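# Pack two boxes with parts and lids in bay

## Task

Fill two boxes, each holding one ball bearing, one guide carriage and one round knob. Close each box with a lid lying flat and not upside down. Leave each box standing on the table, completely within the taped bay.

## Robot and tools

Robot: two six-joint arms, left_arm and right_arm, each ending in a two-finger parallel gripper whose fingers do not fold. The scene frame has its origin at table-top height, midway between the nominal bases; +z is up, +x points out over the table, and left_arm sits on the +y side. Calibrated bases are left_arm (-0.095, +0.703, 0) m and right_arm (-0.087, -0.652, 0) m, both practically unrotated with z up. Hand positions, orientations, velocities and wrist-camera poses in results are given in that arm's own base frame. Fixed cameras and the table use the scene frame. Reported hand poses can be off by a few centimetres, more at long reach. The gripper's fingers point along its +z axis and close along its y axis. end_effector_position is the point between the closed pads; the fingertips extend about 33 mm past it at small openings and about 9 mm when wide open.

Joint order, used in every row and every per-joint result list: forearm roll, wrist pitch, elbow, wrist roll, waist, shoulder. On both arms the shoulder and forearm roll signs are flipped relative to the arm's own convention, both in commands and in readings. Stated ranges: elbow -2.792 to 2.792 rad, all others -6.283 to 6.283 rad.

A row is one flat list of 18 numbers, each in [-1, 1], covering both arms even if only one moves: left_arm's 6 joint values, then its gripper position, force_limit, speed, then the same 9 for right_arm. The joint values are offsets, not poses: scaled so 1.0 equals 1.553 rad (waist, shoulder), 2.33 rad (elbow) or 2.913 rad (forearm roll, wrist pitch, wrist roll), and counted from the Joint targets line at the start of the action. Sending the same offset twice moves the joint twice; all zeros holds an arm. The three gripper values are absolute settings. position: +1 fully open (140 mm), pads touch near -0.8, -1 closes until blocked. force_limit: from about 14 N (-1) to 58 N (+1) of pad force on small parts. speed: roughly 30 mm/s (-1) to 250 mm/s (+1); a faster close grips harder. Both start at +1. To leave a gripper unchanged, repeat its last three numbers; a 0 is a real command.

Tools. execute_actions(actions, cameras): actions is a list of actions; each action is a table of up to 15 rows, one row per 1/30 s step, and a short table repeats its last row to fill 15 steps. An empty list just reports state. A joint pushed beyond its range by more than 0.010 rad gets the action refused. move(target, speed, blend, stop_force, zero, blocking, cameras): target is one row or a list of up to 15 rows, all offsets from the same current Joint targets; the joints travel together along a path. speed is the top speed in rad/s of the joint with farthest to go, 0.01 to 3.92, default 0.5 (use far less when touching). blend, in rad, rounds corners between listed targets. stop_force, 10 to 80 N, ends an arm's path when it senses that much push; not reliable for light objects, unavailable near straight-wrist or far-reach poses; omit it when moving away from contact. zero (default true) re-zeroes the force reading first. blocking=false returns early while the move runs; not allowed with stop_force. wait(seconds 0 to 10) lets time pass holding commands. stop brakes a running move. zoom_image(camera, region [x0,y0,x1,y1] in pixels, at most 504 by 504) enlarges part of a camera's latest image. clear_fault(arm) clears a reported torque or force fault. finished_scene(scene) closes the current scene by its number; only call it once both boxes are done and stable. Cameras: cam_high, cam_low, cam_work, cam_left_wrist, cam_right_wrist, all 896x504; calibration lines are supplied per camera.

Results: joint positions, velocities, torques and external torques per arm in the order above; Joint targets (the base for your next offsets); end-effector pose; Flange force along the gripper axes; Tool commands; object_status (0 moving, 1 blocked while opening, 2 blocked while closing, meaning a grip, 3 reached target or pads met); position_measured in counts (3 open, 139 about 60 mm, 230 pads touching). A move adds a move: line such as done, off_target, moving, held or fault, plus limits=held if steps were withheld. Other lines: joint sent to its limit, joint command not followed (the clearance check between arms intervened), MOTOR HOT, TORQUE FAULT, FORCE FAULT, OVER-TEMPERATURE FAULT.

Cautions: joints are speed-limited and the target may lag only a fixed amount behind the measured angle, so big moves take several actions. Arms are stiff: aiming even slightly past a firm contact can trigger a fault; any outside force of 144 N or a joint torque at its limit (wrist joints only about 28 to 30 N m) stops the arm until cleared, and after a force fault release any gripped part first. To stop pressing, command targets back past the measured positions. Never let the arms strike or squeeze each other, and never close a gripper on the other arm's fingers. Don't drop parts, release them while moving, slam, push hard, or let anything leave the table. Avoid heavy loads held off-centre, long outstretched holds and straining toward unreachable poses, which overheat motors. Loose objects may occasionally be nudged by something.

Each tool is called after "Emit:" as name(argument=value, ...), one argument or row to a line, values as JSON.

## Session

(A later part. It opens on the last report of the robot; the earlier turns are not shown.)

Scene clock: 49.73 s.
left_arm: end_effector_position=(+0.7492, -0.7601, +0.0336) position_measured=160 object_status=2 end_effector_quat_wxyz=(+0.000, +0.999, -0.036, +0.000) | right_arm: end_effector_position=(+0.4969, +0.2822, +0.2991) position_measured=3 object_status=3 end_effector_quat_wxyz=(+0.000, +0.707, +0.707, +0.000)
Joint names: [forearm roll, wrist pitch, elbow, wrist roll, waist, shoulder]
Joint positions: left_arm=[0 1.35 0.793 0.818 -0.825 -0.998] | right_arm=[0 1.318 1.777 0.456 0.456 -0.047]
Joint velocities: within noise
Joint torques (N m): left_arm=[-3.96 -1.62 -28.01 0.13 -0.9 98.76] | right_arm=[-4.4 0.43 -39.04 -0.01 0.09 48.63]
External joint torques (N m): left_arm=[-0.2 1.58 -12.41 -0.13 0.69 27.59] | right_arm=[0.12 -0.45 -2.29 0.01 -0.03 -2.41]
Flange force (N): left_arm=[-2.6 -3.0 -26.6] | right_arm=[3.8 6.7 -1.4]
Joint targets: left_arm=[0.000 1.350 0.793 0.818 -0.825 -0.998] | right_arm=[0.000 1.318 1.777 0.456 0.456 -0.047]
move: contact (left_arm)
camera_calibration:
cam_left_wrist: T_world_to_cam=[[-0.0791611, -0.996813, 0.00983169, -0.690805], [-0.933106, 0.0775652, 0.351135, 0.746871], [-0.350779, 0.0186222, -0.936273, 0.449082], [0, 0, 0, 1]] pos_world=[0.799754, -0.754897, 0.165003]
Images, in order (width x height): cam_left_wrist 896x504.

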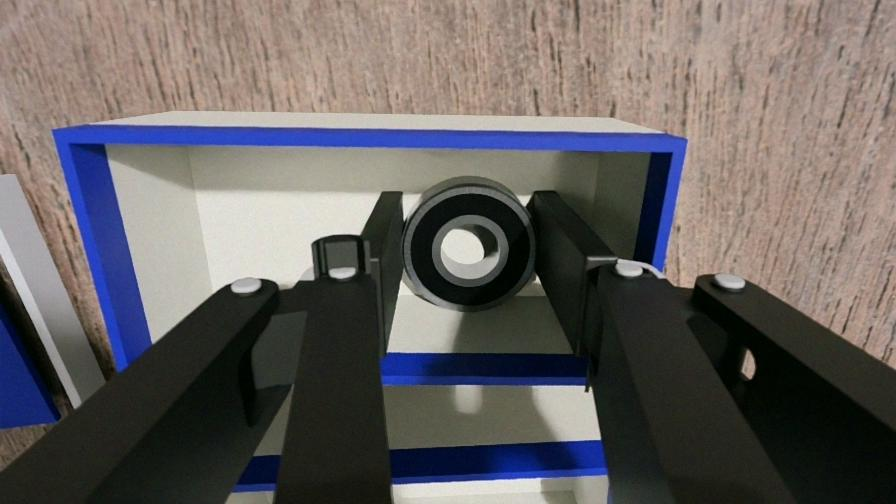

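Emit:
move(
  target=[
    [0,0,0,0,0,0,-0.08,-1,-1,0,0,0,0,0,0,1,1,1],
    [0,0.0543,-0.0522,0,0,0.0231,-0.08,-1,-1,0,0,0,0,0,0,1,1,1],
    [0,-0.1133,0.3829,0.0726,0.1828,0.3619,-0.08,-1,-1,0,0,0,0,0,0,1,1,1],
  ],
  speed=[0.5,0.2,0.7],
  cameras=["cam_left_wrist","cam_low"],
)

Scene clock: 55.20 s.
left_arm: end_effector_position=(+0.6507, -0.3508, +0.0895) position_measured=139 object_status=3 end_effector_quat_wxyz=(+0.000, +1.000, +0.000, +0.000) | right_arm: end_effector_position=(+0.4969, +0.2822, +0.2991) position_measured=3 object_status=3 end_effector_quat_wxyz=(+0.000, +0.707, +0.707, +0.000)
Joint names: [forearm roll, wrist pitch, elbow, wrist roll, waist, shoulder]
Joint positions: left_arm=[0 1.02 1.685 1.03 -0.541 -0.436] | right_arm=[0 1.318 1.777 0.456 0.456 -0.047]
Joint velocities: within noise
Joint torques (N m): left_arm=[-3.84 -0.01 -35.62 0.04 -1.51 75.3] | right_arm=[-4.37 0.47 -39.26 -0.02 -0.33 49.01]
External joint torques (N m): left_arm=[0.2 -0.04 0.31 -0.04 1.59 3.52] | right_arm=[0.07 -0.49 -2.24 0.02 0.45 -2.14]
Flange force (N): left_arm=[-3.8 -4.4 -2.7] | right_arm=[4.3 5.9 -1.4]
Joint targets: left_arm=[0.000 1.020 1.685 1.030 -0.541 -0.436] | right_arm=[0.000 1.318 1.777 0.456 0.456 -0.047]
move: done
camera_calibration:
cam_left_wrist: T_world_to_cam=[[-0.00659143, -0.999932, 0.00967048, -0.339339], [-0.936312, 0.00956701, 0.351039, 0.581854], [-0.351107, -0.00674074, -0.936311, 0.450571], [0, 0, 0, 1]] pos_world=[0.700759, -0.341846, 0.220903]
Images, in order (width x height): cam_low 896x504, cam_left_wrist 896x504.

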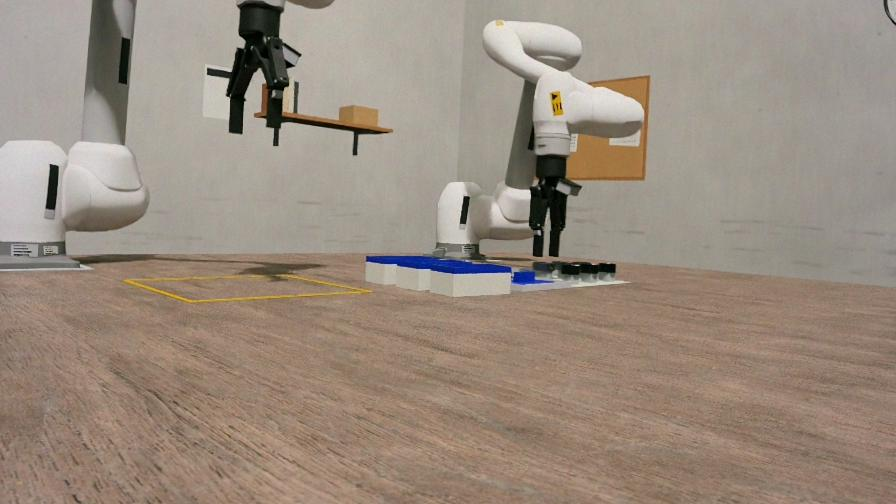

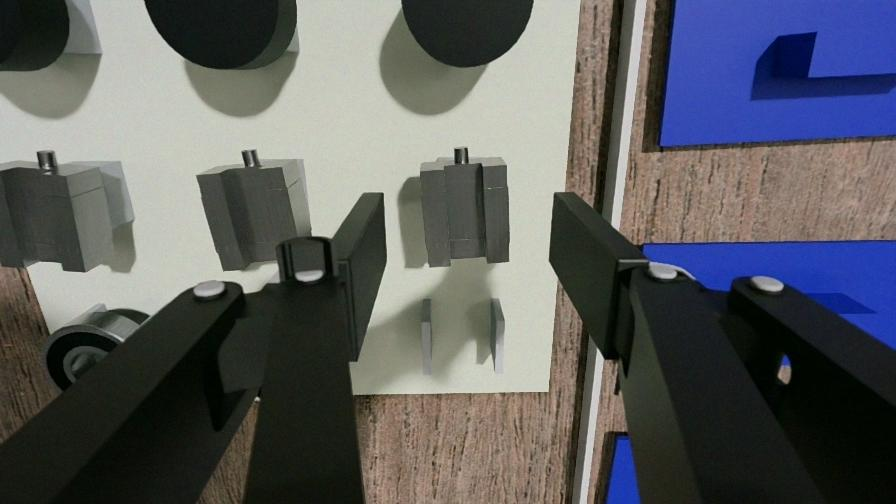

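Emit:
move(
  target=[
    [0,-0.0195,0.0110,0,0,-0.0201,-0.08,-1,-1,0,0,0,0,0,0,1,1,1],
    [0,-0.0195,0.0110,0,0,-0.0201,-1,-1,-1,0,0,0,0,0,0,1,1,1],
  ],
  speed=0.15,
  cameras=["cam_left_wrist"],
)

Emit:
wait(
  seconds=1,
  cameras=["cam_left_wrist","cam_low"],
)

Emit:
zoom_image(
  camera="cam_low",
  region=[490, 210, 630, 290],
)

Scene clock: 58.00 s.
left_arm: end_effector_position=(+0.6507, -0.3507, +0.0544) position_measured=178 object_status=0 end_effector_quat_wxyz=(+0.000, +1.000, +0.000, +0.000) | right_arm: end_effector_position=(+0.4969, +0.2822, +0.2991) position_measured=3 object_status=3 end_effector_quat_wxyz=(+0.000, +0.707, +0.707, +0.000)
Joint names: [forearm roll, wrist pitch, elbow, wrist roll, waist, shoulder]
Joint positions: left_arm=[0 0.963 1.711 1.03 -0.541 -0.467] | right_arm=[0 1.318 1.777 0.456 0.456 -0.047]
Joint velocities: within noise
Joint torques (N m): left_arm=[-3.53 -0.32 -31.15 0.11 -2.07 74.18] | right_arm=[-4.46 0.47 -39.3 -0.03 -0.42 49.24]
External joint torques (N m): left_arm=[0.01 0.27 -2.86 -0.11 2.03 5.8] | right_arm=[0.17 -0.48 -2.11 0.03 0.57 -2.42]
Flange force (N): left_arm=[0.1 -2.9 -7.8] | right_arm=[4.6 6.0 -1.1]
Joint targets: left_arm=[0.000 0.963 1.711 1.030 -0.541 -0.467] | right_arm=[0.000 1.318 1.777 0.456 0.456 -0.047]
move: done
camera_calibration:
cam_left_wrist: T_world_to_cam=[[-0.00649789, -0.999932, 0.00963595, -0.338961], [-0.93628, 0.00946793, 0.351127, 0.593973], [-0.351195, -0.00674036, -0.936278, 0.417821], [0, 0, 0, 1]] pos_world=[0.700659, -0.341746, 0.185903]
Images, in order (width x height): cam_left_wrist 896x504.

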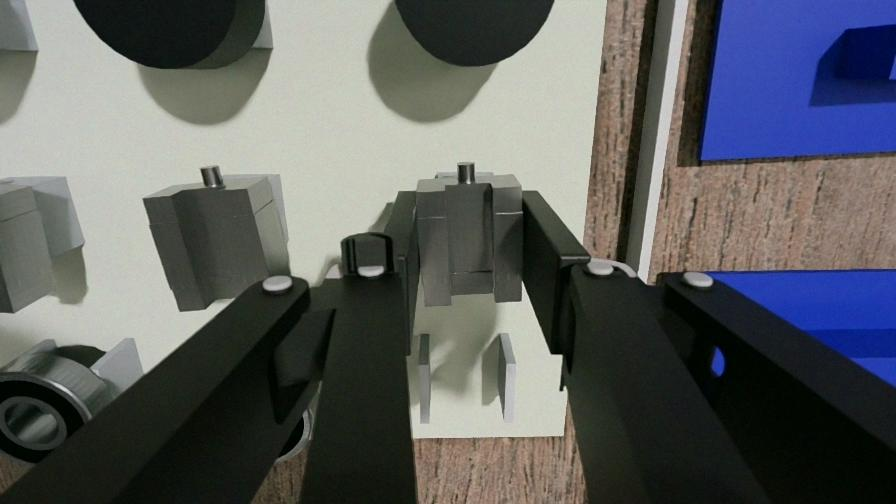

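Scene clock: 59.00 s.
left_arm: end_effector_position=(+0.6507, -0.3507, +0.0544) position_measured=178 object_status=2 end_effector_quat_wxyz=(+0.000, +1.000, +0.000, +0.000) | right_arm: end_effector_position=(+0.4969, +0.2822, +0.2991) position_measured=3 object_status=3 end_effector_quat_wxyz=(+0.000, +0.707, +0.707, +0.000)
Joint names: [forearm roll, wrist pitch, elbow, wrist roll, waist, shoulder]
Joint positions: left_arm=[0 0.963 1.711 1.03 -0.541 -0.467] | right_arm=[0 1.318 1.777 0.456 0.456 -0.047]
Joint velocities: within noise
Joint torques (N m): left_arm=[-3.55 -0.37 -31.02 0.12 -2.24 73.83] | right_arm=[-4.4 0.45 -39.16 -0.03 -0.13 48.72]
External joint torques (N m): left_arm=[0.04 0.32 -3.08 -0.12 2.23 6.59] | right_arm=[0.1 -0.47 -2.33 0.03 0.28 -1.81]
Flange force (N): left_arm=[-0.2 -3.4 -8.8] | right_arm=[3.8 5.7 -1.7]
Joint targets: left_arm=[0.000 0.963 1.711 1.030 -0.541 -0.467] | right_arm=[0.000 1.318 1.777 0.456 0.456 -0.047]
Tool commands: left_gripper/position=-1.0 left_gripper/force_limit=-1.0 left_gripper/speed=-1.0 right_gripper/position=+1.0 right_gripper/force_limit=+1.0 right_gripper/speed=+1.0
wait: 1.00 s; at rest by 0.17 s
camera_calibration:
cam_left_wrist: T_world_to_cam=[[-0.00649789, -0.999932, 0.00963595, -0.338961], [-0.93628, 0.00946793, 0.351127, 0.593973], [-0.351195, -0.00674036, -0.936278, 0.417821], [0, 0, 0, 1]] pos_world=[0.700659, -0.341746, 0.185903]
Images, in order (width x height): cam_low 896x504, cam_left_wrist 896x504.

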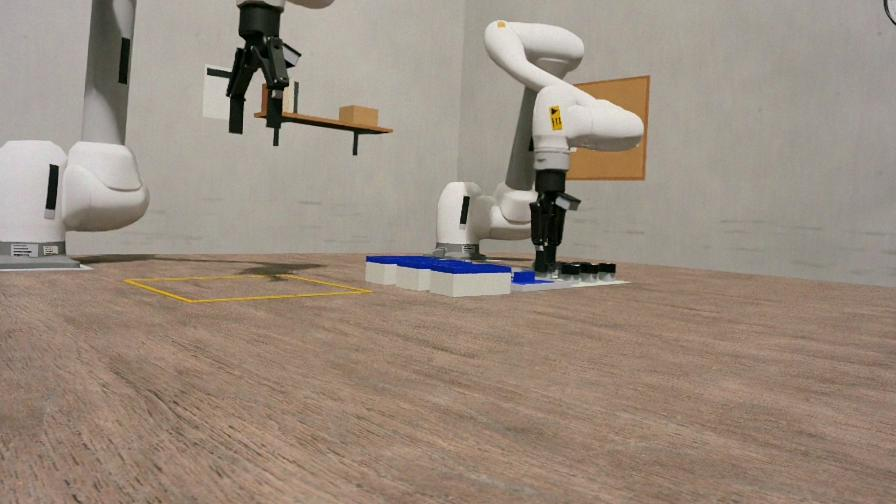

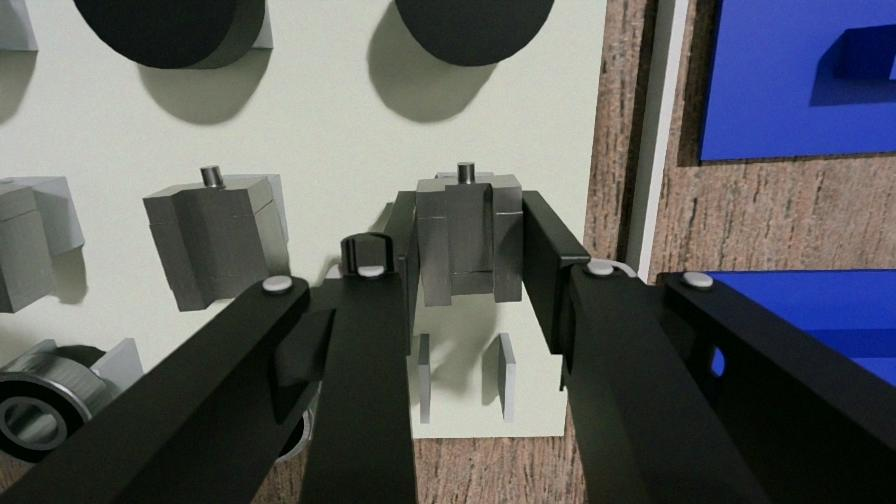

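Scaled by 3.600 from the camera's 896x504 image, which has a finer 1280x720 frame.

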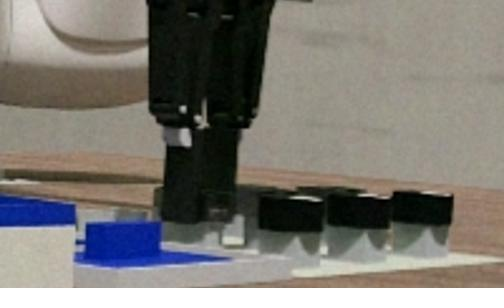

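Emit:
move(
  target=[
    [0,0.0478,-0.0294,0,0,0.0455,-1,-1,-1,0,0,0,0,0,0,1,1,1],
    [0,0.1585,-0.3701,-0.0572,-0.1540,-0.2580,-1,-1,-1,0,0,0,0,0,0,1,1,1],
    [0,0.1113,-0.3291,-0.0572,-0.1540,-0.2849,-1,-1,-1,0,0,0,0,0,0,1,1,1],
  ],
  speed=[0.5,0.6,0.2],
  cameras=["cam_left_wrist"],
)

Emit:
move(
  target=[0,-0.0105,0.0074,0,0,-0.0086,-1,-1,-1,0,0,0,0,0,0,1,1,1],
  speed=0.015,
  stop_force=10,
  cameras=["cam_left_wrist"],
)

Scene clock: 62.93 s.
left_arm: end_effector_position=(+0.7537, -0.6975, +0.0444) position_measured=178 object_status=2 end_effector_quat_wxyz=(+0.000, +0.999, -0.036, +0.000) | right_arm: end_effector_position=(+0.4969, +0.2822, +0.2991) position_measured=3 object_status=3 end_effector_quat_wxyz=(+0.000, +0.707, +0.707, +0.000)
Joint names: [forearm roll, wrist pitch, elbow, wrist roll, waist, shoulder]
Joint positions: left_arm=[0 1.287 0.944 0.863 -0.78 -0.91] | right_arm=[0 1.318 1.777 0.456 0.456 -0.047]
Joint velocities: within noise
Joint torques (N m): left_arm=[-4.36 0 -38.77 0 -1.92 117.54] | right_arm=[-4.46 0.43 -39.17 -0.06 0.67 49.14]
External joint torques (N m): left_arm=[0.25 -0.05 -1.16 0 1.88 3.38] | right_arm=[0.16 -0.45 -2.27 0.06 -0.54 -2.51]
Flange force (N): left_arm=[-0.6 -2.8 -2.8] | right_arm=[3.1 7.2 -1.3]
Joint targets: left_arm=[0.000 1.287 0.944 0.863 -0.780 -0.910] | right_arm=[0.000 1.318 1.777 0.456 0.456 -0.047]
move: done
camera_calibration:
cam_left_wrist: T_world_to_cam=[[-0.0792542, -0.996806, 0.00986675, -0.627981], [-0.933099, 0.0776646, 0.351134, 0.742442], [-0.350779, 0.0186222, -0.936273, 0.459698], [0, 0, 0, 1]] pos_world=[0.804254, -0.692197, 0.175903]
Images, in order (width x height): cam_left_wrist 896x504.

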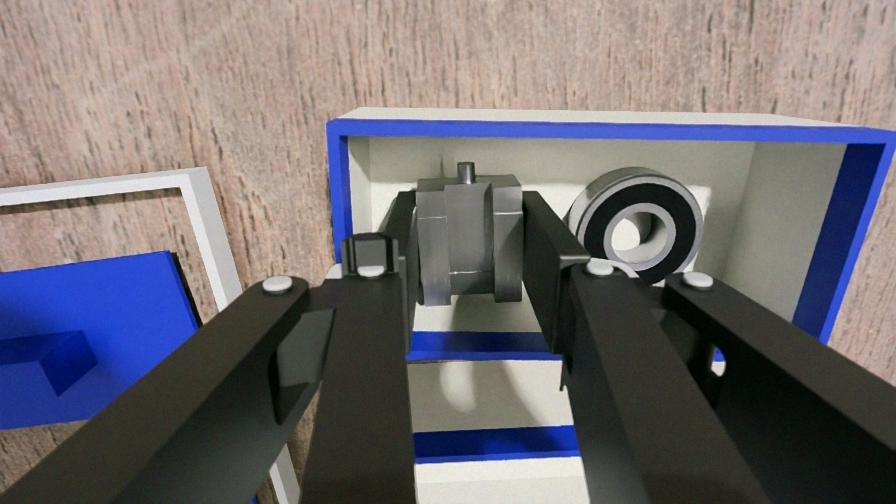

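Scene clock: 64.43 s.
left_arm: end_effector_position=(+0.7538, -0.6976, +0.0344) position_measured=178 object_status=2 end_effector_quat_wxyz=(+0.000, +0.999, -0.036, +0.000) | right_arm: end_effector_position=(+0.4969, +0.2822, +0.2991) position_measured=3 object_status=3 end_effector_quat_wxyz=(+0.000, +0.707, +0.707, +0.000)
Joint names: [forearm roll, wrist pitch, elbow, wrist roll, waist, shoulder]
Joint positions: left_arm=[0 1.273 0.952 0.863 -0.78 -0.916] | right_arm=[0 1.318 1.777 0.456 0.456 -0.047]
Joint velocities: within noise
Joint torques (N m): left_arm=[-4.09 -1.72 -27.82 0.15 -1.46 93.27] | right_arm=[-4.46 0.43 -39.21 -0.02 0.39 48.83]
External joint torques (N m): left_arm=[0.02 1.68 -11.79 -0.15 1.12 27.43] | right_arm=[0.15 -0.46 -2.34 0.02 -0.23 -1.88]
Flange force (N): left_arm=[-4.2 -4.5 -27.1] | right_arm=[3.1 6.2 -1.7]
Joint targets: left_arm=[0.000 1.273 0.952 0.863 -0.780 -0.916] | right_arm=[0.000 1.318 1.777 0.456 0.456 -0.047]
move: contact (left_arm); left_arm: the wrist pitch is farthest, 0.017 rad from its target
camera_calibration:
cam_left_wrist: T_world_to_cam=[[-0.0792197, -0.996808, 0.00994218, -0.628016], [-0.93318, 0.077663, 0.350919, 0.746155], [-0.350571, 0.0185218, -0.936353, 0.450149], [0, 0, 0, 1]] pos_world=[0.804354, -0.692298, 0.165902]
Images, in order (width x height): cam_left_wrist 896x504.

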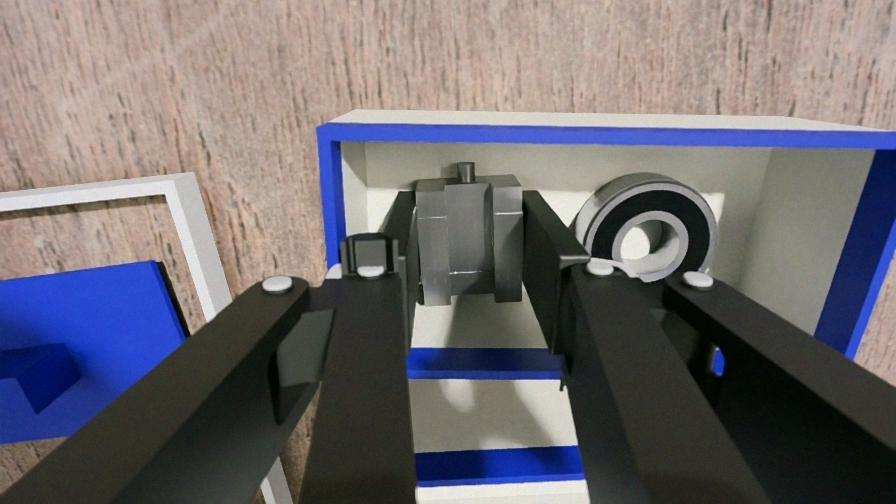

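Emit:
move(
  target=[
    [0,0,0,0,0,0,-0.26,-1,-1,0,0,0,0,0,0,1,1,1],
    [0,0.0521,-0.0442,0,0,0.0310,-0.26,-1,-1,0,0,0,0,0,0,1,1,1],
    [0,-0.0682,0.2524,0.0751,0.1874,0.2503,0.02,-1,-1,0,0,0,0,0,0,1,1,1],
  ],
  speed=[0.5,0.2,0.7],
  cameras=["cam_left_wrist"],
)

Scene clock: 70.03 s.
left_arm: end_effector_position=(+0.7254, -0.3470, +0.0900) position_measured=127 object_status=0 end_effector_quat_wxyz=(+0.000, +1.000, +0.000, +0.000) | right_arm: end_effector_position=(+0.4969, +0.2822, +0.2991) position_measured=3 object_status=3 end_effector_quat_wxyz=(+0.000, +0.707, +0.707, +0.000)
Joint names: [forearm roll, wrist pitch, elbow, wrist roll, waist, shoulder]
Joint positions: left_arm=[0 1.075 1.54 1.082 -0.489 -0.527] | right_arm=[0 1.318 1.777 0.456 0.456 -0.047]
Joint velocities: within noise
Joint torques (N m): left_arm=[-3.86 0.1 -34.96 0.04 -1.52 84.65] | right_arm=[-4.47 0.46 -38.83 -0.03 0.33 48.97]
External joint torques (N m): left_arm=[0.1 -0.14 -1.48 -0.04 1.43 3.31] | right_arm=[0.19 -0.48 -2.48 0.03 -0.33 -2.85]
Flange force (N): left_arm=[-0.5 -2.1 -3.5] | right_arm=[3.8 7.8 -1.4]
Joint targets: left_arm=[0.000 1.075 1.540 1.082 -0.489 -0.527] | right_arm=[0.000 1.318 1.777 0.456 0.456 -0.047]
move: done
camera_calibration:
cam_left_wrist: T_world_to_cam=[[-0.00684592, -0.999931, 0.00955558, -0.334928], [-0.936199, 0.00976702, 0.351334, 0.6515], [-0.351403, -0.00654072, -0.936202, 0.477565], [0, 0, 0, 1]] pos_world=[0.775459, -0.338145, 0.221403]
Images, in order (width x height): cam_left_wrist 896x504.

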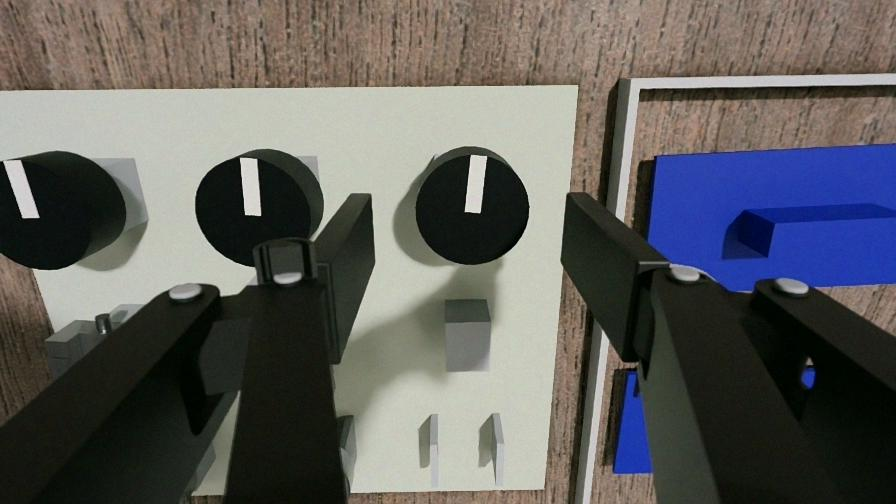

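Emit:
move(
  target=[
    [0,-0.0184,0.0109,0,-0.0019,-0.0182,0.02,-1,-1,0,0,0,0,0,0,1,1,1],
    [0,-0.0184,0.0109,0,-0.0019,-0.0182,-1,-1,-1,0,0,0,0,0,0,1,1,1],
  ],
  speed=0.15,
  cameras=["cam_left_wrist"],
)

Emit:
move(
  target=[
    [0,0.0454,-0.0292,0,0,0.0413,-1,-1,-1,0,0,0,0,0,0,1,1,1],
    [0,0.1674,-0.3837,-0.0905,-0.2144,-0.2618,-1,-1,-1,0,0,0,0,0,0,1,1,1],
    [0,0.1329,-0.3484,-0.0905,-0.2144,-0.2734,-1,-1,-1,0,0,0,0,0,0,1,1,1],
  ],
  speed=[0.3,0.6,0.2],
  cameras=["cam_left_wrist"],
)

Emit:
move(
  target=[0,-0.0122,0.0108,0,0,-0.0068,-1,-1,-1,0,0,0,0,0,0,1,1,1],
  speed=0.015,
  stop_force=10,
  cameras=["cam_left_wrist"],
)

Scene clock: 74.57 s.
left_arm: end_effector_position=(+0.7244, -0.3492, +0.0549) position_measured=164 object_status=0 end_effector_quat_wxyz=(+0.000, +1.000, -0.001, +0.000) | right_arm: end_effector_position=(+0.4969, +0.2822, +0.2991) position_measured=3 object_status=3 end_effector_quat_wxyz=(+0.000, +0.707, +0.707, +0.000)
Joint names: [forearm roll, wrist pitch, elbow, wrist roll, waist, shoulder]
Joint positions: left_arm=[0 1.021 1.565 1.082 -0.492 -0.555] | right_arm=[0 1.318 1.777 0.456 0.456 -0.047]
Joint velocities: within noise
Joint torques (N m): left_arm=[-3.7 -0.56 -32.02 0.14 -1.83 82.26] | right_arm=[-4.44 0.47 -39.11 -0.07 0.45 48.74]
External joint torques (N m): left_arm=[0.08 0.52 -3.24 -0.14 1.69 7.01] | right_arm=[0.13 -0.49 -2.45 0.07 -0.32 -1.81]
Flange force (N): left_arm=[-0.6 -2.4 -8.9] | right_arm=[3.1 6.3 -1.8]
Joint targets: left_arm=[0.000 1.021 1.565 1.082 -0.492 -0.555] | right_arm=[0.000 1.318 1.777 0.456 0.456 -0.047]
move: done
camera_calibration:
cam_left_wrist: T_world_to_cam=[[-0.00976031, -0.999907, 0.00947659, -0.334615], [-0.936143, 0.0124683, 0.3514, 0.663746], [-0.351485, -0.00544167, -0.936178, 0.444865], [0, 0, 0, 1]] pos_world=[0.774458, -0.340439, 0.186403]
Images, in order (width x height): cam_left_wrist 896x504.

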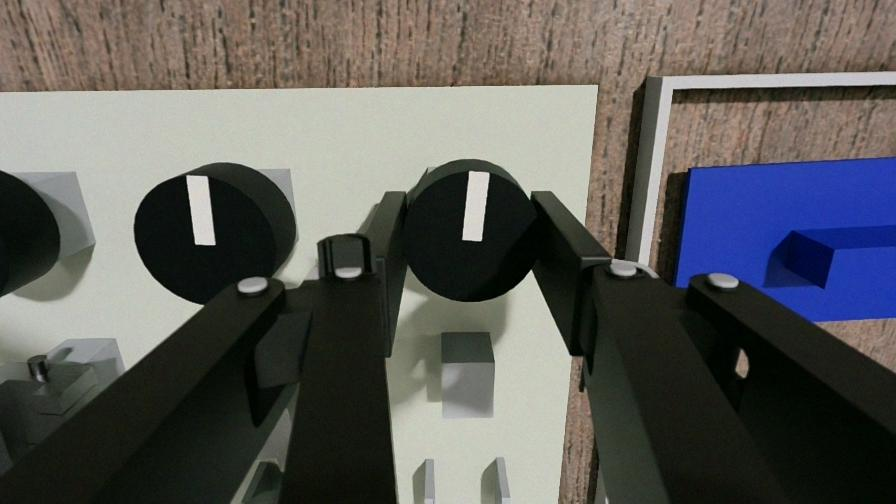

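Scene clock: 77.40 s.
left_arm: end_effector_position=(+0.7489, -0.7601, +0.0750) position_measured=164 object_status=2 end_effector_quat_wxyz=(+0.000, +0.999, -0.036, +0.000) | right_arm: end_effector_position=(+0.4969, +0.2822, +0.2991) position_measured=3 object_status=3 end_effector_quat_wxyz=(+0.000, +0.707, +0.707, +0.000)
Joint names: [forearm roll, wrist pitch, elbow, wrist roll, waist, shoulder]
Joint positions: left_arm=[0 1.408 0.753 0.818 -0.825 -0.98] | right_arm=[0 1.318 1.777 0.456 0.456 -0.047]
Joint velocities: within noise
Joint torques (N m): left_arm=[-4.38 -0.09 -39.55 0.06 -1.67 122.49] | right_arm=[-4.44 0.41 -39.26 -0.03 0.32 48.54]
External joint torques (N m): left_arm=[0.13 0.05 -1.58 -0.06 1.47 3.83] | right_arm=[0.15 -0.44 -2.17 0.03 -0.25 -2.2]
Flange force (N): left_arm=[-0.4 -2.1 -3.2] | right_arm=[3.2 6.4 -1.4]
Joint targets: left_arm=[0.000 1.408 0.753 0.818 -0.825 -0.980] | right_arm=[0.000 1.318 1.777 0.456 0.456 -0.047]
move: done
camera_calibration:
cam_left_wrist: T_world_to_cam=[[-0.0792936, -0.996806, 0.00949162, -0.691046], [-0.93294, 0.0775609, 0.351579, 0.731882], [-0.351193, 0.0190229, -0.93611, 0.488468], [0, 0, 0, 1]] pos_world=[0.799553, -0.754896, 0.206504]
Images, in order (width x height): cam_left_wrist 896x504.

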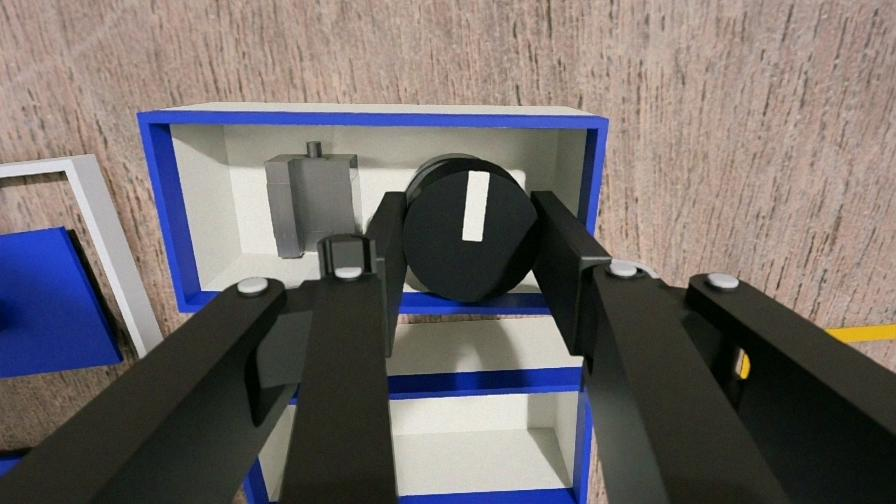

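Scene clock: 80.37 s.
left_arm: end_effector_position=(+0.7489, -0.7601, +0.0500) position_measured=164 object_status=2 end_effector_quat_wxyz=(+0.000, +0.999, -0.036, +0.000) | right_arm: end_effector_position=(+0.4969, +0.2822, +0.2991) position_measured=3 object_status=3 end_effector_quat_wxyz=(+0.000, +0.707, +0.707, +0.000)
Joint names: [forearm roll, wrist pitch, elbow, wrist roll, waist, shoulder]
Joint positions: left_arm=[0 1.373 0.779 0.818 -0.825 -0.99] | right_arm=[0 1.318 1.777 0.456 0.456 -0.047]
Joint velocities: within noise
Joint torques (N m): left_arm=[-4.41 0.06 -39.53 0.05 -2.15 122.43] | right_arm=[-4.39 0.46 -39.28 0 0.07 48.82]
External joint torques (N m): left_arm=[0.21 -0.1 -1.17 -0.05 2.1 3.92] | right_arm=[0.1 -0.48 -2.05 -0.01 0 -2.56]
Flange force (N): left_arm=[-1.7 -4.0 -2.7] | right_arm=[3.7 6.5 -1.0]
Joint targets: left_arm=[0.000 1.373 0.779 0.818 -0.825 -0.990] | right_arm=[0.000 1.318 1.777 0.456 0.456 -0.047]
move: done
camera_calibration:
cam_left_wrist: T_world_to_cam=[[-0.079332, -0.996804, 0.00940798, -0.69076], [-0.932904, 0.0775656, 0.351674, 0.740664], [-0.35128, 0.0191223, -0.936075, 0.46511], [0, 0, 0, 1]] pos_world=[0.799553, -0.754896, 0.181404]
Images, in order (width x height): cam_left_wrist 896x504.

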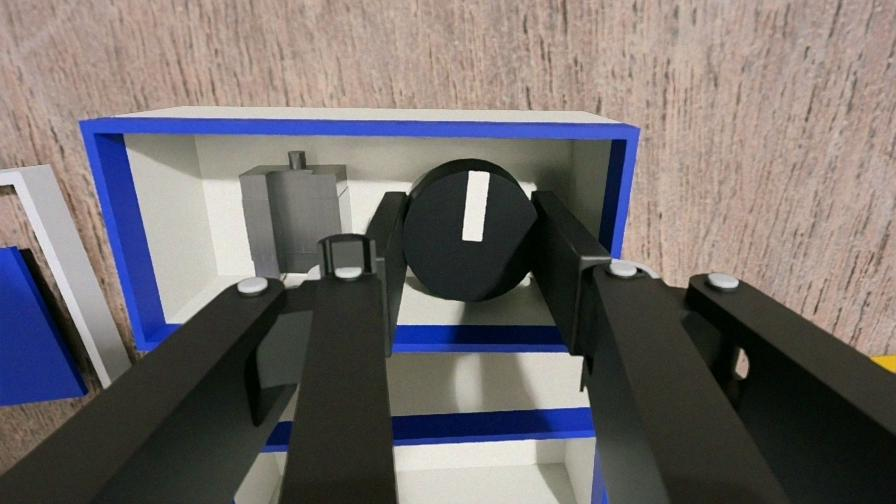

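Emit:
move(
  target=[0,-0.0067,0.0056,0,0,-0.0041,-1,-1,-1,0,0,0,0,0,0,1,1,1],
  speed=0.015,
  stop_force=10,
  cameras=["cam_left_wrist"],
)

Scene clock: 81.63 s.
left_arm: end_effector_position=(+0.7489, -0.7601, +0.0473) position_measured=164 object_status=2 end_effector_quat_wxyz=(+0.000, +0.999, -0.036, +0.000) | right_arm: end_effector_position=(+0.4969, +0.2822, +0.2991) position_measured=3 object_status=3 end_effector_quat_wxyz=(+0.000, +0.707, +0.707, +0.000)
Joint names: [forearm roll, wrist pitch, elbow, wrist roll, waist, shoulder]
Joint positions: left_arm=[0 1.369 0.781 0.818 -0.825 -0.991] | right_arm=[0 1.318 1.777 0.456 0.456 -0.047]
Joint velocities: within noise
Joint torques (N m): left_arm=[-3.4 -1.34 -32.13 0.01 -4.08 104.92] | right_arm=[-4.42 0.44 -39.24 0 -0.07 48.54]
External joint torques (N m): left_arm=[-0.79 1.3 -8.46 -0.01 4.11 21.23] | right_arm=[0.15 -0.46 -2.05 0 0.09 -2.4]
Flange force (N): left_arm=[-3.3 -8.0 -19.4] | right_arm=[3.7 6.2 -1.1]
Joint targets: left_arm=[0.000 1.369 0.781 0.818 -0.825 -0.991] | right_arm=[0.000 1.318 1.777 0.456 0.456 -0.047]
move: contact (left_arm); left_arm: the wrist pitch is farthest, 0.015 rad from its target
camera_calibration:
cam_left_wrist: T_world_to_cam=[[-0.0792974, -0.996806, 0.00948339, -0.690778], [-0.932985, 0.077564, 0.351459, 0.741681], [-0.351072, 0.0190219, -0.936155, 0.462448], [0, 0, 0, 1]] pos_world=[0.799553, -0.754896, 0.178804]
Images, in order (width x height): cam_left_wrist 896x504.

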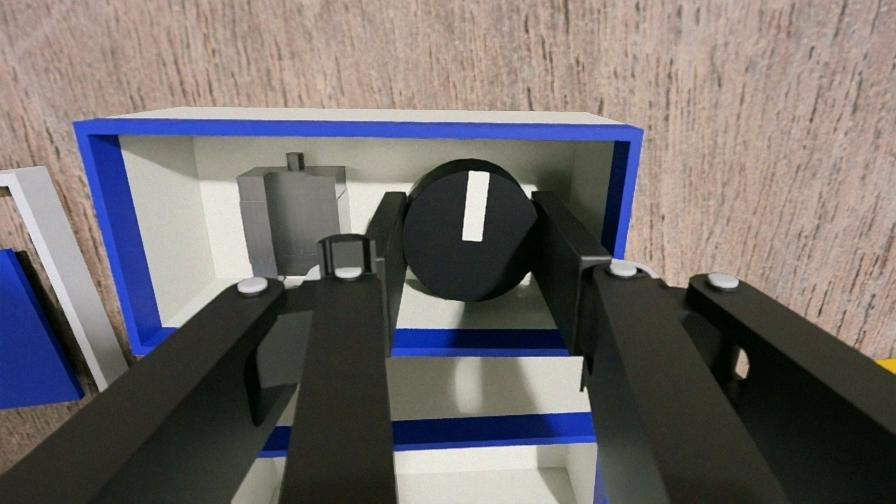

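Emit:
move(
  target=[
    [0,0,0,0,0,0,-0.09,-1,-1,0,0,0,0,0,0,1,1,1],
    [0,0.0478,-0.047,0,0,0.0186,-0.09,-1,-1,0,0,0,0,0,0,1,1,1],
    [0,-0.0484,0.2356,-0.5270,0.1065,0.2623,-0.12,-1,-1,0,0,0,0,0,0,1,1,1],
  ],
  speed=[0.5,0.2,0.9],
  cameras=["cam_left_wrist","cam_work"],
)

Scene clock: 87.53 s.
left_arm: end_effector_position=(+0.7071, -0.5048, +0.1490) position_measured=144 object_status=3 end_effector_quat_wxyz=(+0.000, +0.687, +0.727, +0.000) | right_arm: end_effector_position=(+0.4969, +0.2822, +0.2991) position_measured=3 object_status=3 end_effector_quat_wxyz=(+0.000, +0.707, +0.707, +0.000)
Joint names: [forearm roll, wrist pitch, elbow, wrist roll, waist, shoulder]
Joint positions: left_arm=[0 1.228 1.33 -0.717 -0.66 -0.584] | right_arm=[0 1.318 1.777 0.456 0.456 -0.047]
Joint velocities: within noise
Joint torques (N m): left_arm=[-4.2 0.08 -37.55 0.06 -1.8 92.42] | right_arm=[-4.39 0.41 -39.14 0.01 0.06 49.07]
External joint torques (N m): left_arm=[0.16 -0.06 -1.58 -0.06 1.68 3.39] | right_arm=[0.1 -0.44 -2.28 -0.01 -0.01 -2.74]
Flange force (N): left_arm=[2.2 0.2 -3.3] | right_arm=[4.0 7.1 -1.3]
Joint targets: left_arm=[0.000 1.228 1.330 -0.717 -0.660 -0.584] | right_arm=[0.000 1.318 1.777 0.456 0.456 -0.047]
move: done
camera_calibration:
cam_left_wrist: T_world_to_cam=[[0.998696, 0.0503328, 0.00848529, -0.674015], [0.0441462, -0.935184, 0.351401, -0.555088], [0.0256223, -0.350568, -0.936187, 0.0851599], [0, 0, 0, 1]] pos_world=[0.695459, -0.45533, 0.280503]
Images, in order (width x height): cam_work 896x504, cam_left_wrist 896x504.

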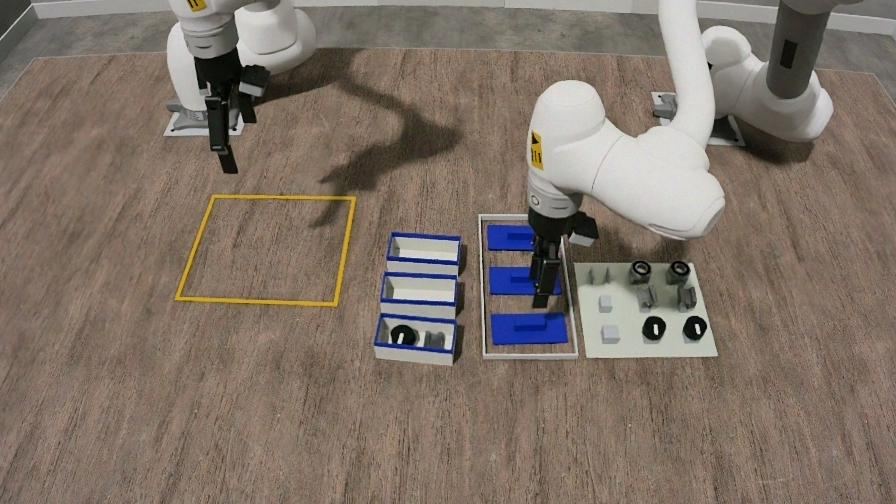

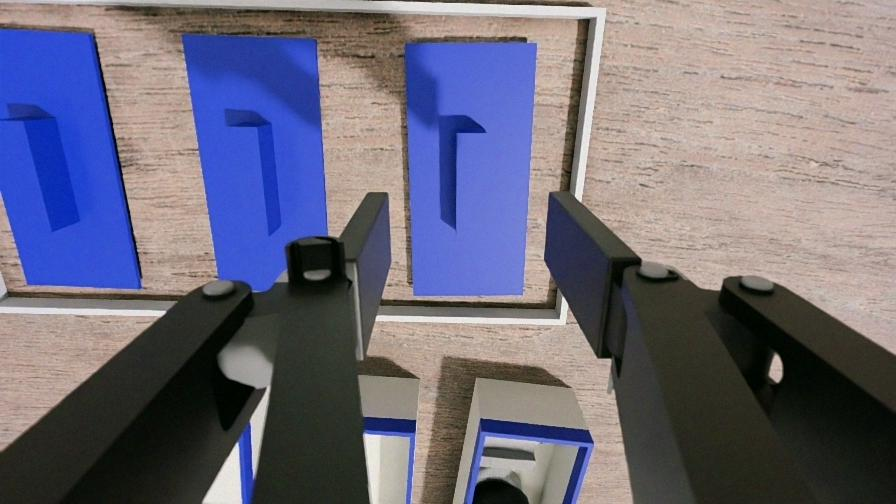

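Emit:
move(
  target=[0,-0.0516,0.0308,0.0011,0.0032,-0.0505,-0.12,-1,-1,0,0,0,0,0,0,1,1,1],
  speed=0.06,
  stop_force=12,
  cameras=["cam_left_wrist","cam_low"],
)

Emit:
zoom_image(
  camera="cam_low",
  region=[430, 210, 610, 310],
)

Scene clock: 93.87 s.
left_arm: end_effector_position=(+0.7139, -0.5045, +0.0440) position_measured=144 object_status=3 end_effector_quat_wxyz=(+0.000, +0.686, +0.728, +0.000) | right_arm: end_effector_position=(+0.4969, +0.2822, +0.2991) position_measured=3 object_status=3 end_effector_quat_wxyz=(+0.000, +0.707, +0.707, +0.000)
Joint names: [forearm roll, wrist pitch, elbow, wrist roll, waist, shoulder]
Joint positions: left_arm=[0 1.078 1.402 -0.713 -0.655 -0.662] | right_arm=[0 1.318 1.777 0.456 0.456 -0.047]
Joint velocities: within noise
Joint torques (N m): left_arm=[-3.98 0.09 -35.1 0.08 -2.19 96.65] | right_arm=[-4.44 0.45 -39.03 -0.01 0.41 49.14]
External joint torques (N m): left_arm=[0.19 -0.07 -1.49 -0.08 2.01 3.08] | right_arm=[0.14 -0.48 -2.39 0.01 -0.31 -2.58]
Flange force (N): left_arm=[2.1 0.9 -3.3] | right_arm=[3.5 7.3 -1.4]
Joint targets: left_arm=[0.000 1.078 1.402 -0.713 -0.655 -0.662] | right_arm=[0.000 1.318 1.777 0.456 0.456 -0.047]
move: done
camera_calibration:
cam_left_wrist: T_world_to_cam=[[0.998602, 0.0521722, 0.00854542, -0.67894], [0.0458487, -0.935116, 0.351362, -0.519329], [0.0263223, -0.350479, -0.936201, -0.0137482], [0, 0, 0, 1]] pos_world=[0.702163, -0.45503, 0.175403]
Images, in order (width x height): cam_low 896x504, cam_left_wrist 896x504.

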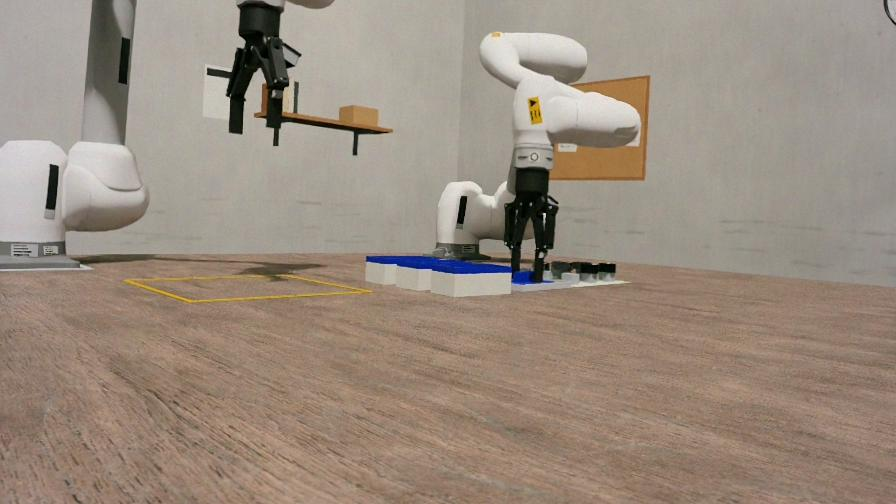

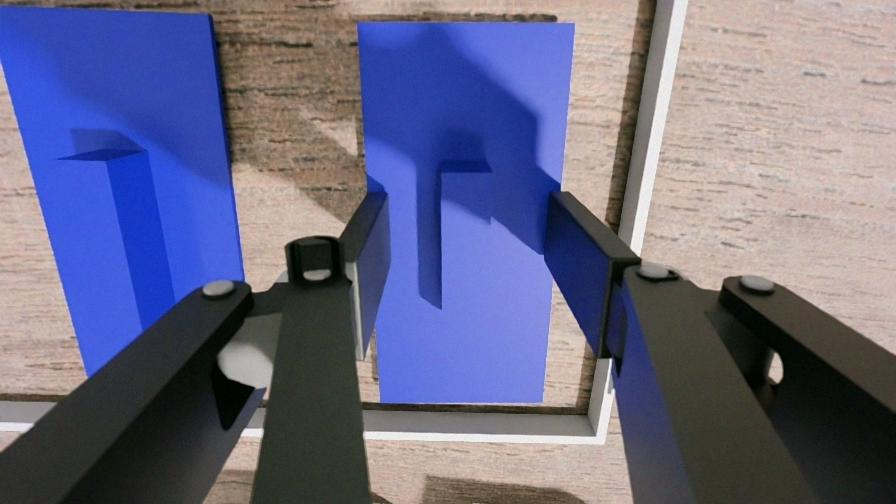

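Scaled by 2.800 from the camera's 896x504 image, which has a finer 1280x720 frame.

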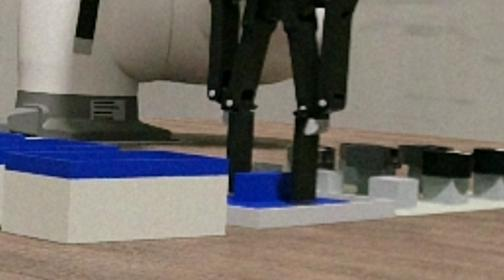

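Emit:
move(
  target=[
    [0,0,0,0,0,0,-1,-1,-1,0,0,0,0,0,0,1,1,1],
    [0,0.0589,-0.0412,0,0,0.0486,-1,-1,-1,0,0,0,0,0,0,1,1,1],
    [0,0.1476,-0.2958,-0.0051,-0.0941,-0.1670,-1,-1,-1,0,0,0,0,0,0,1,1,1],
  ],
  speed=[0.5,0.2,0.5],
  cameras=["cam_left_wrist","cam_work","cam_low"],
)

Scene clock: 98.80 s.
left_arm: end_effector_position=(+0.7568, -0.7310, +0.1591) position_measured=206 object_status=2 end_effector_quat_wxyz=(+0.000, +0.732, +0.681, +0.000) | right_arm: end_effector_position=(+0.4969, +0.2822, +0.2991) position_measured=3 object_status=3 end_effector_quat_wxyz=(+0.000, +0.707, +0.707, +0.000)
Joint names: [forearm roll, wrist pitch, elbow, wrist roll, waist, shoulder]
Joint positions: left_arm=[0 1.507 0.713 -0.728 -0.801 -0.922] | right_arm=[0 1.318 1.777 0.456 0.456 -0.047]
Joint velocities: within noise
Joint torques (N m): left_arm=[-4.48 0.12 -40.01 0.07 -2.18 121.13] | right_arm=[-4.43 0.43 -39.13 -0.03 0.07 49.2]
External joint torques (N m): left_arm=[0.2 -0.09 -1.34 -0.07 2.22 1.88] | right_arm=[0.13 -0.45 -2.26 0.03 0.05 -2.64]
Flange force (N): left_arm=[0.6 2.4 -2.1] | right_arm=[4.1 6.9 -1.3]
Joint targets: left_arm=[0.000 1.507 0.713 -0.728 -0.801 -0.922] | right_arm=[0.000 1.318 1.777 0.456 0.456 -0.047]
move: done
camera_calibration:
cam_left_wrist: T_world_to_cam=[[0.996827, -0.0791442, 0.00845859, -0.805721], [-0.0770613, -0.933032, 0.351443, -0.679075], [-0.0199225, -0.35098, -0.936171, 0.0482092], [0, 0, 0, 1]] pos_world=[0.751795, -0.680447, 0.290603]
Images, in order (width x height): cam_low 896x504, cam_work 896x504, cam_left_wrist 896x504.

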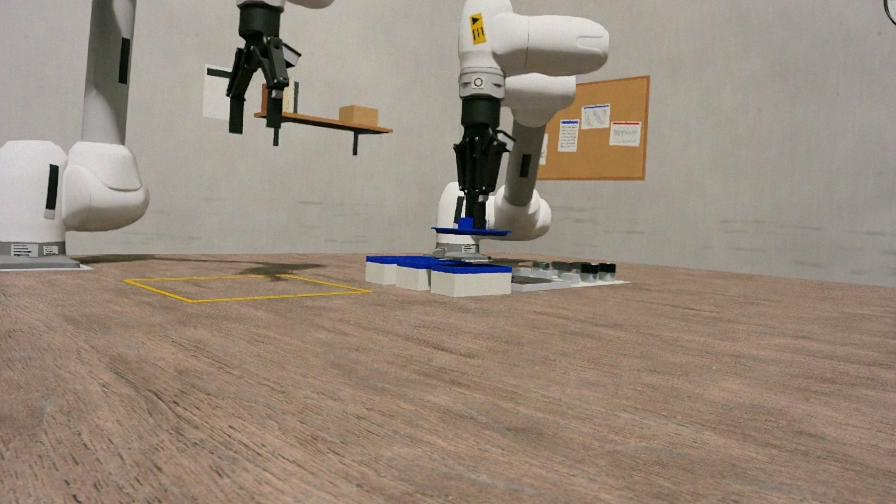

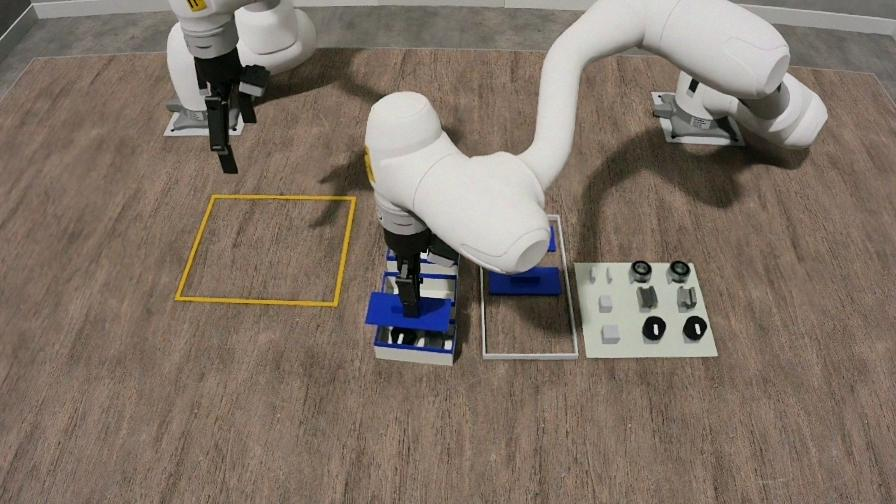

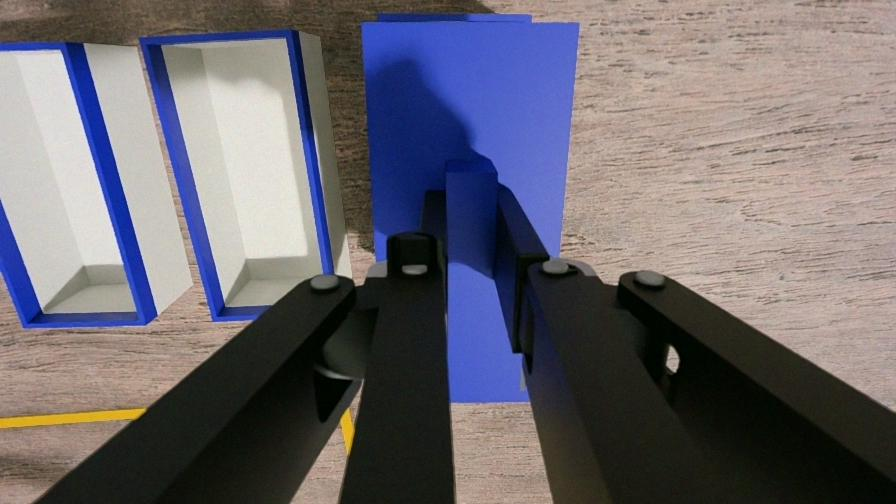

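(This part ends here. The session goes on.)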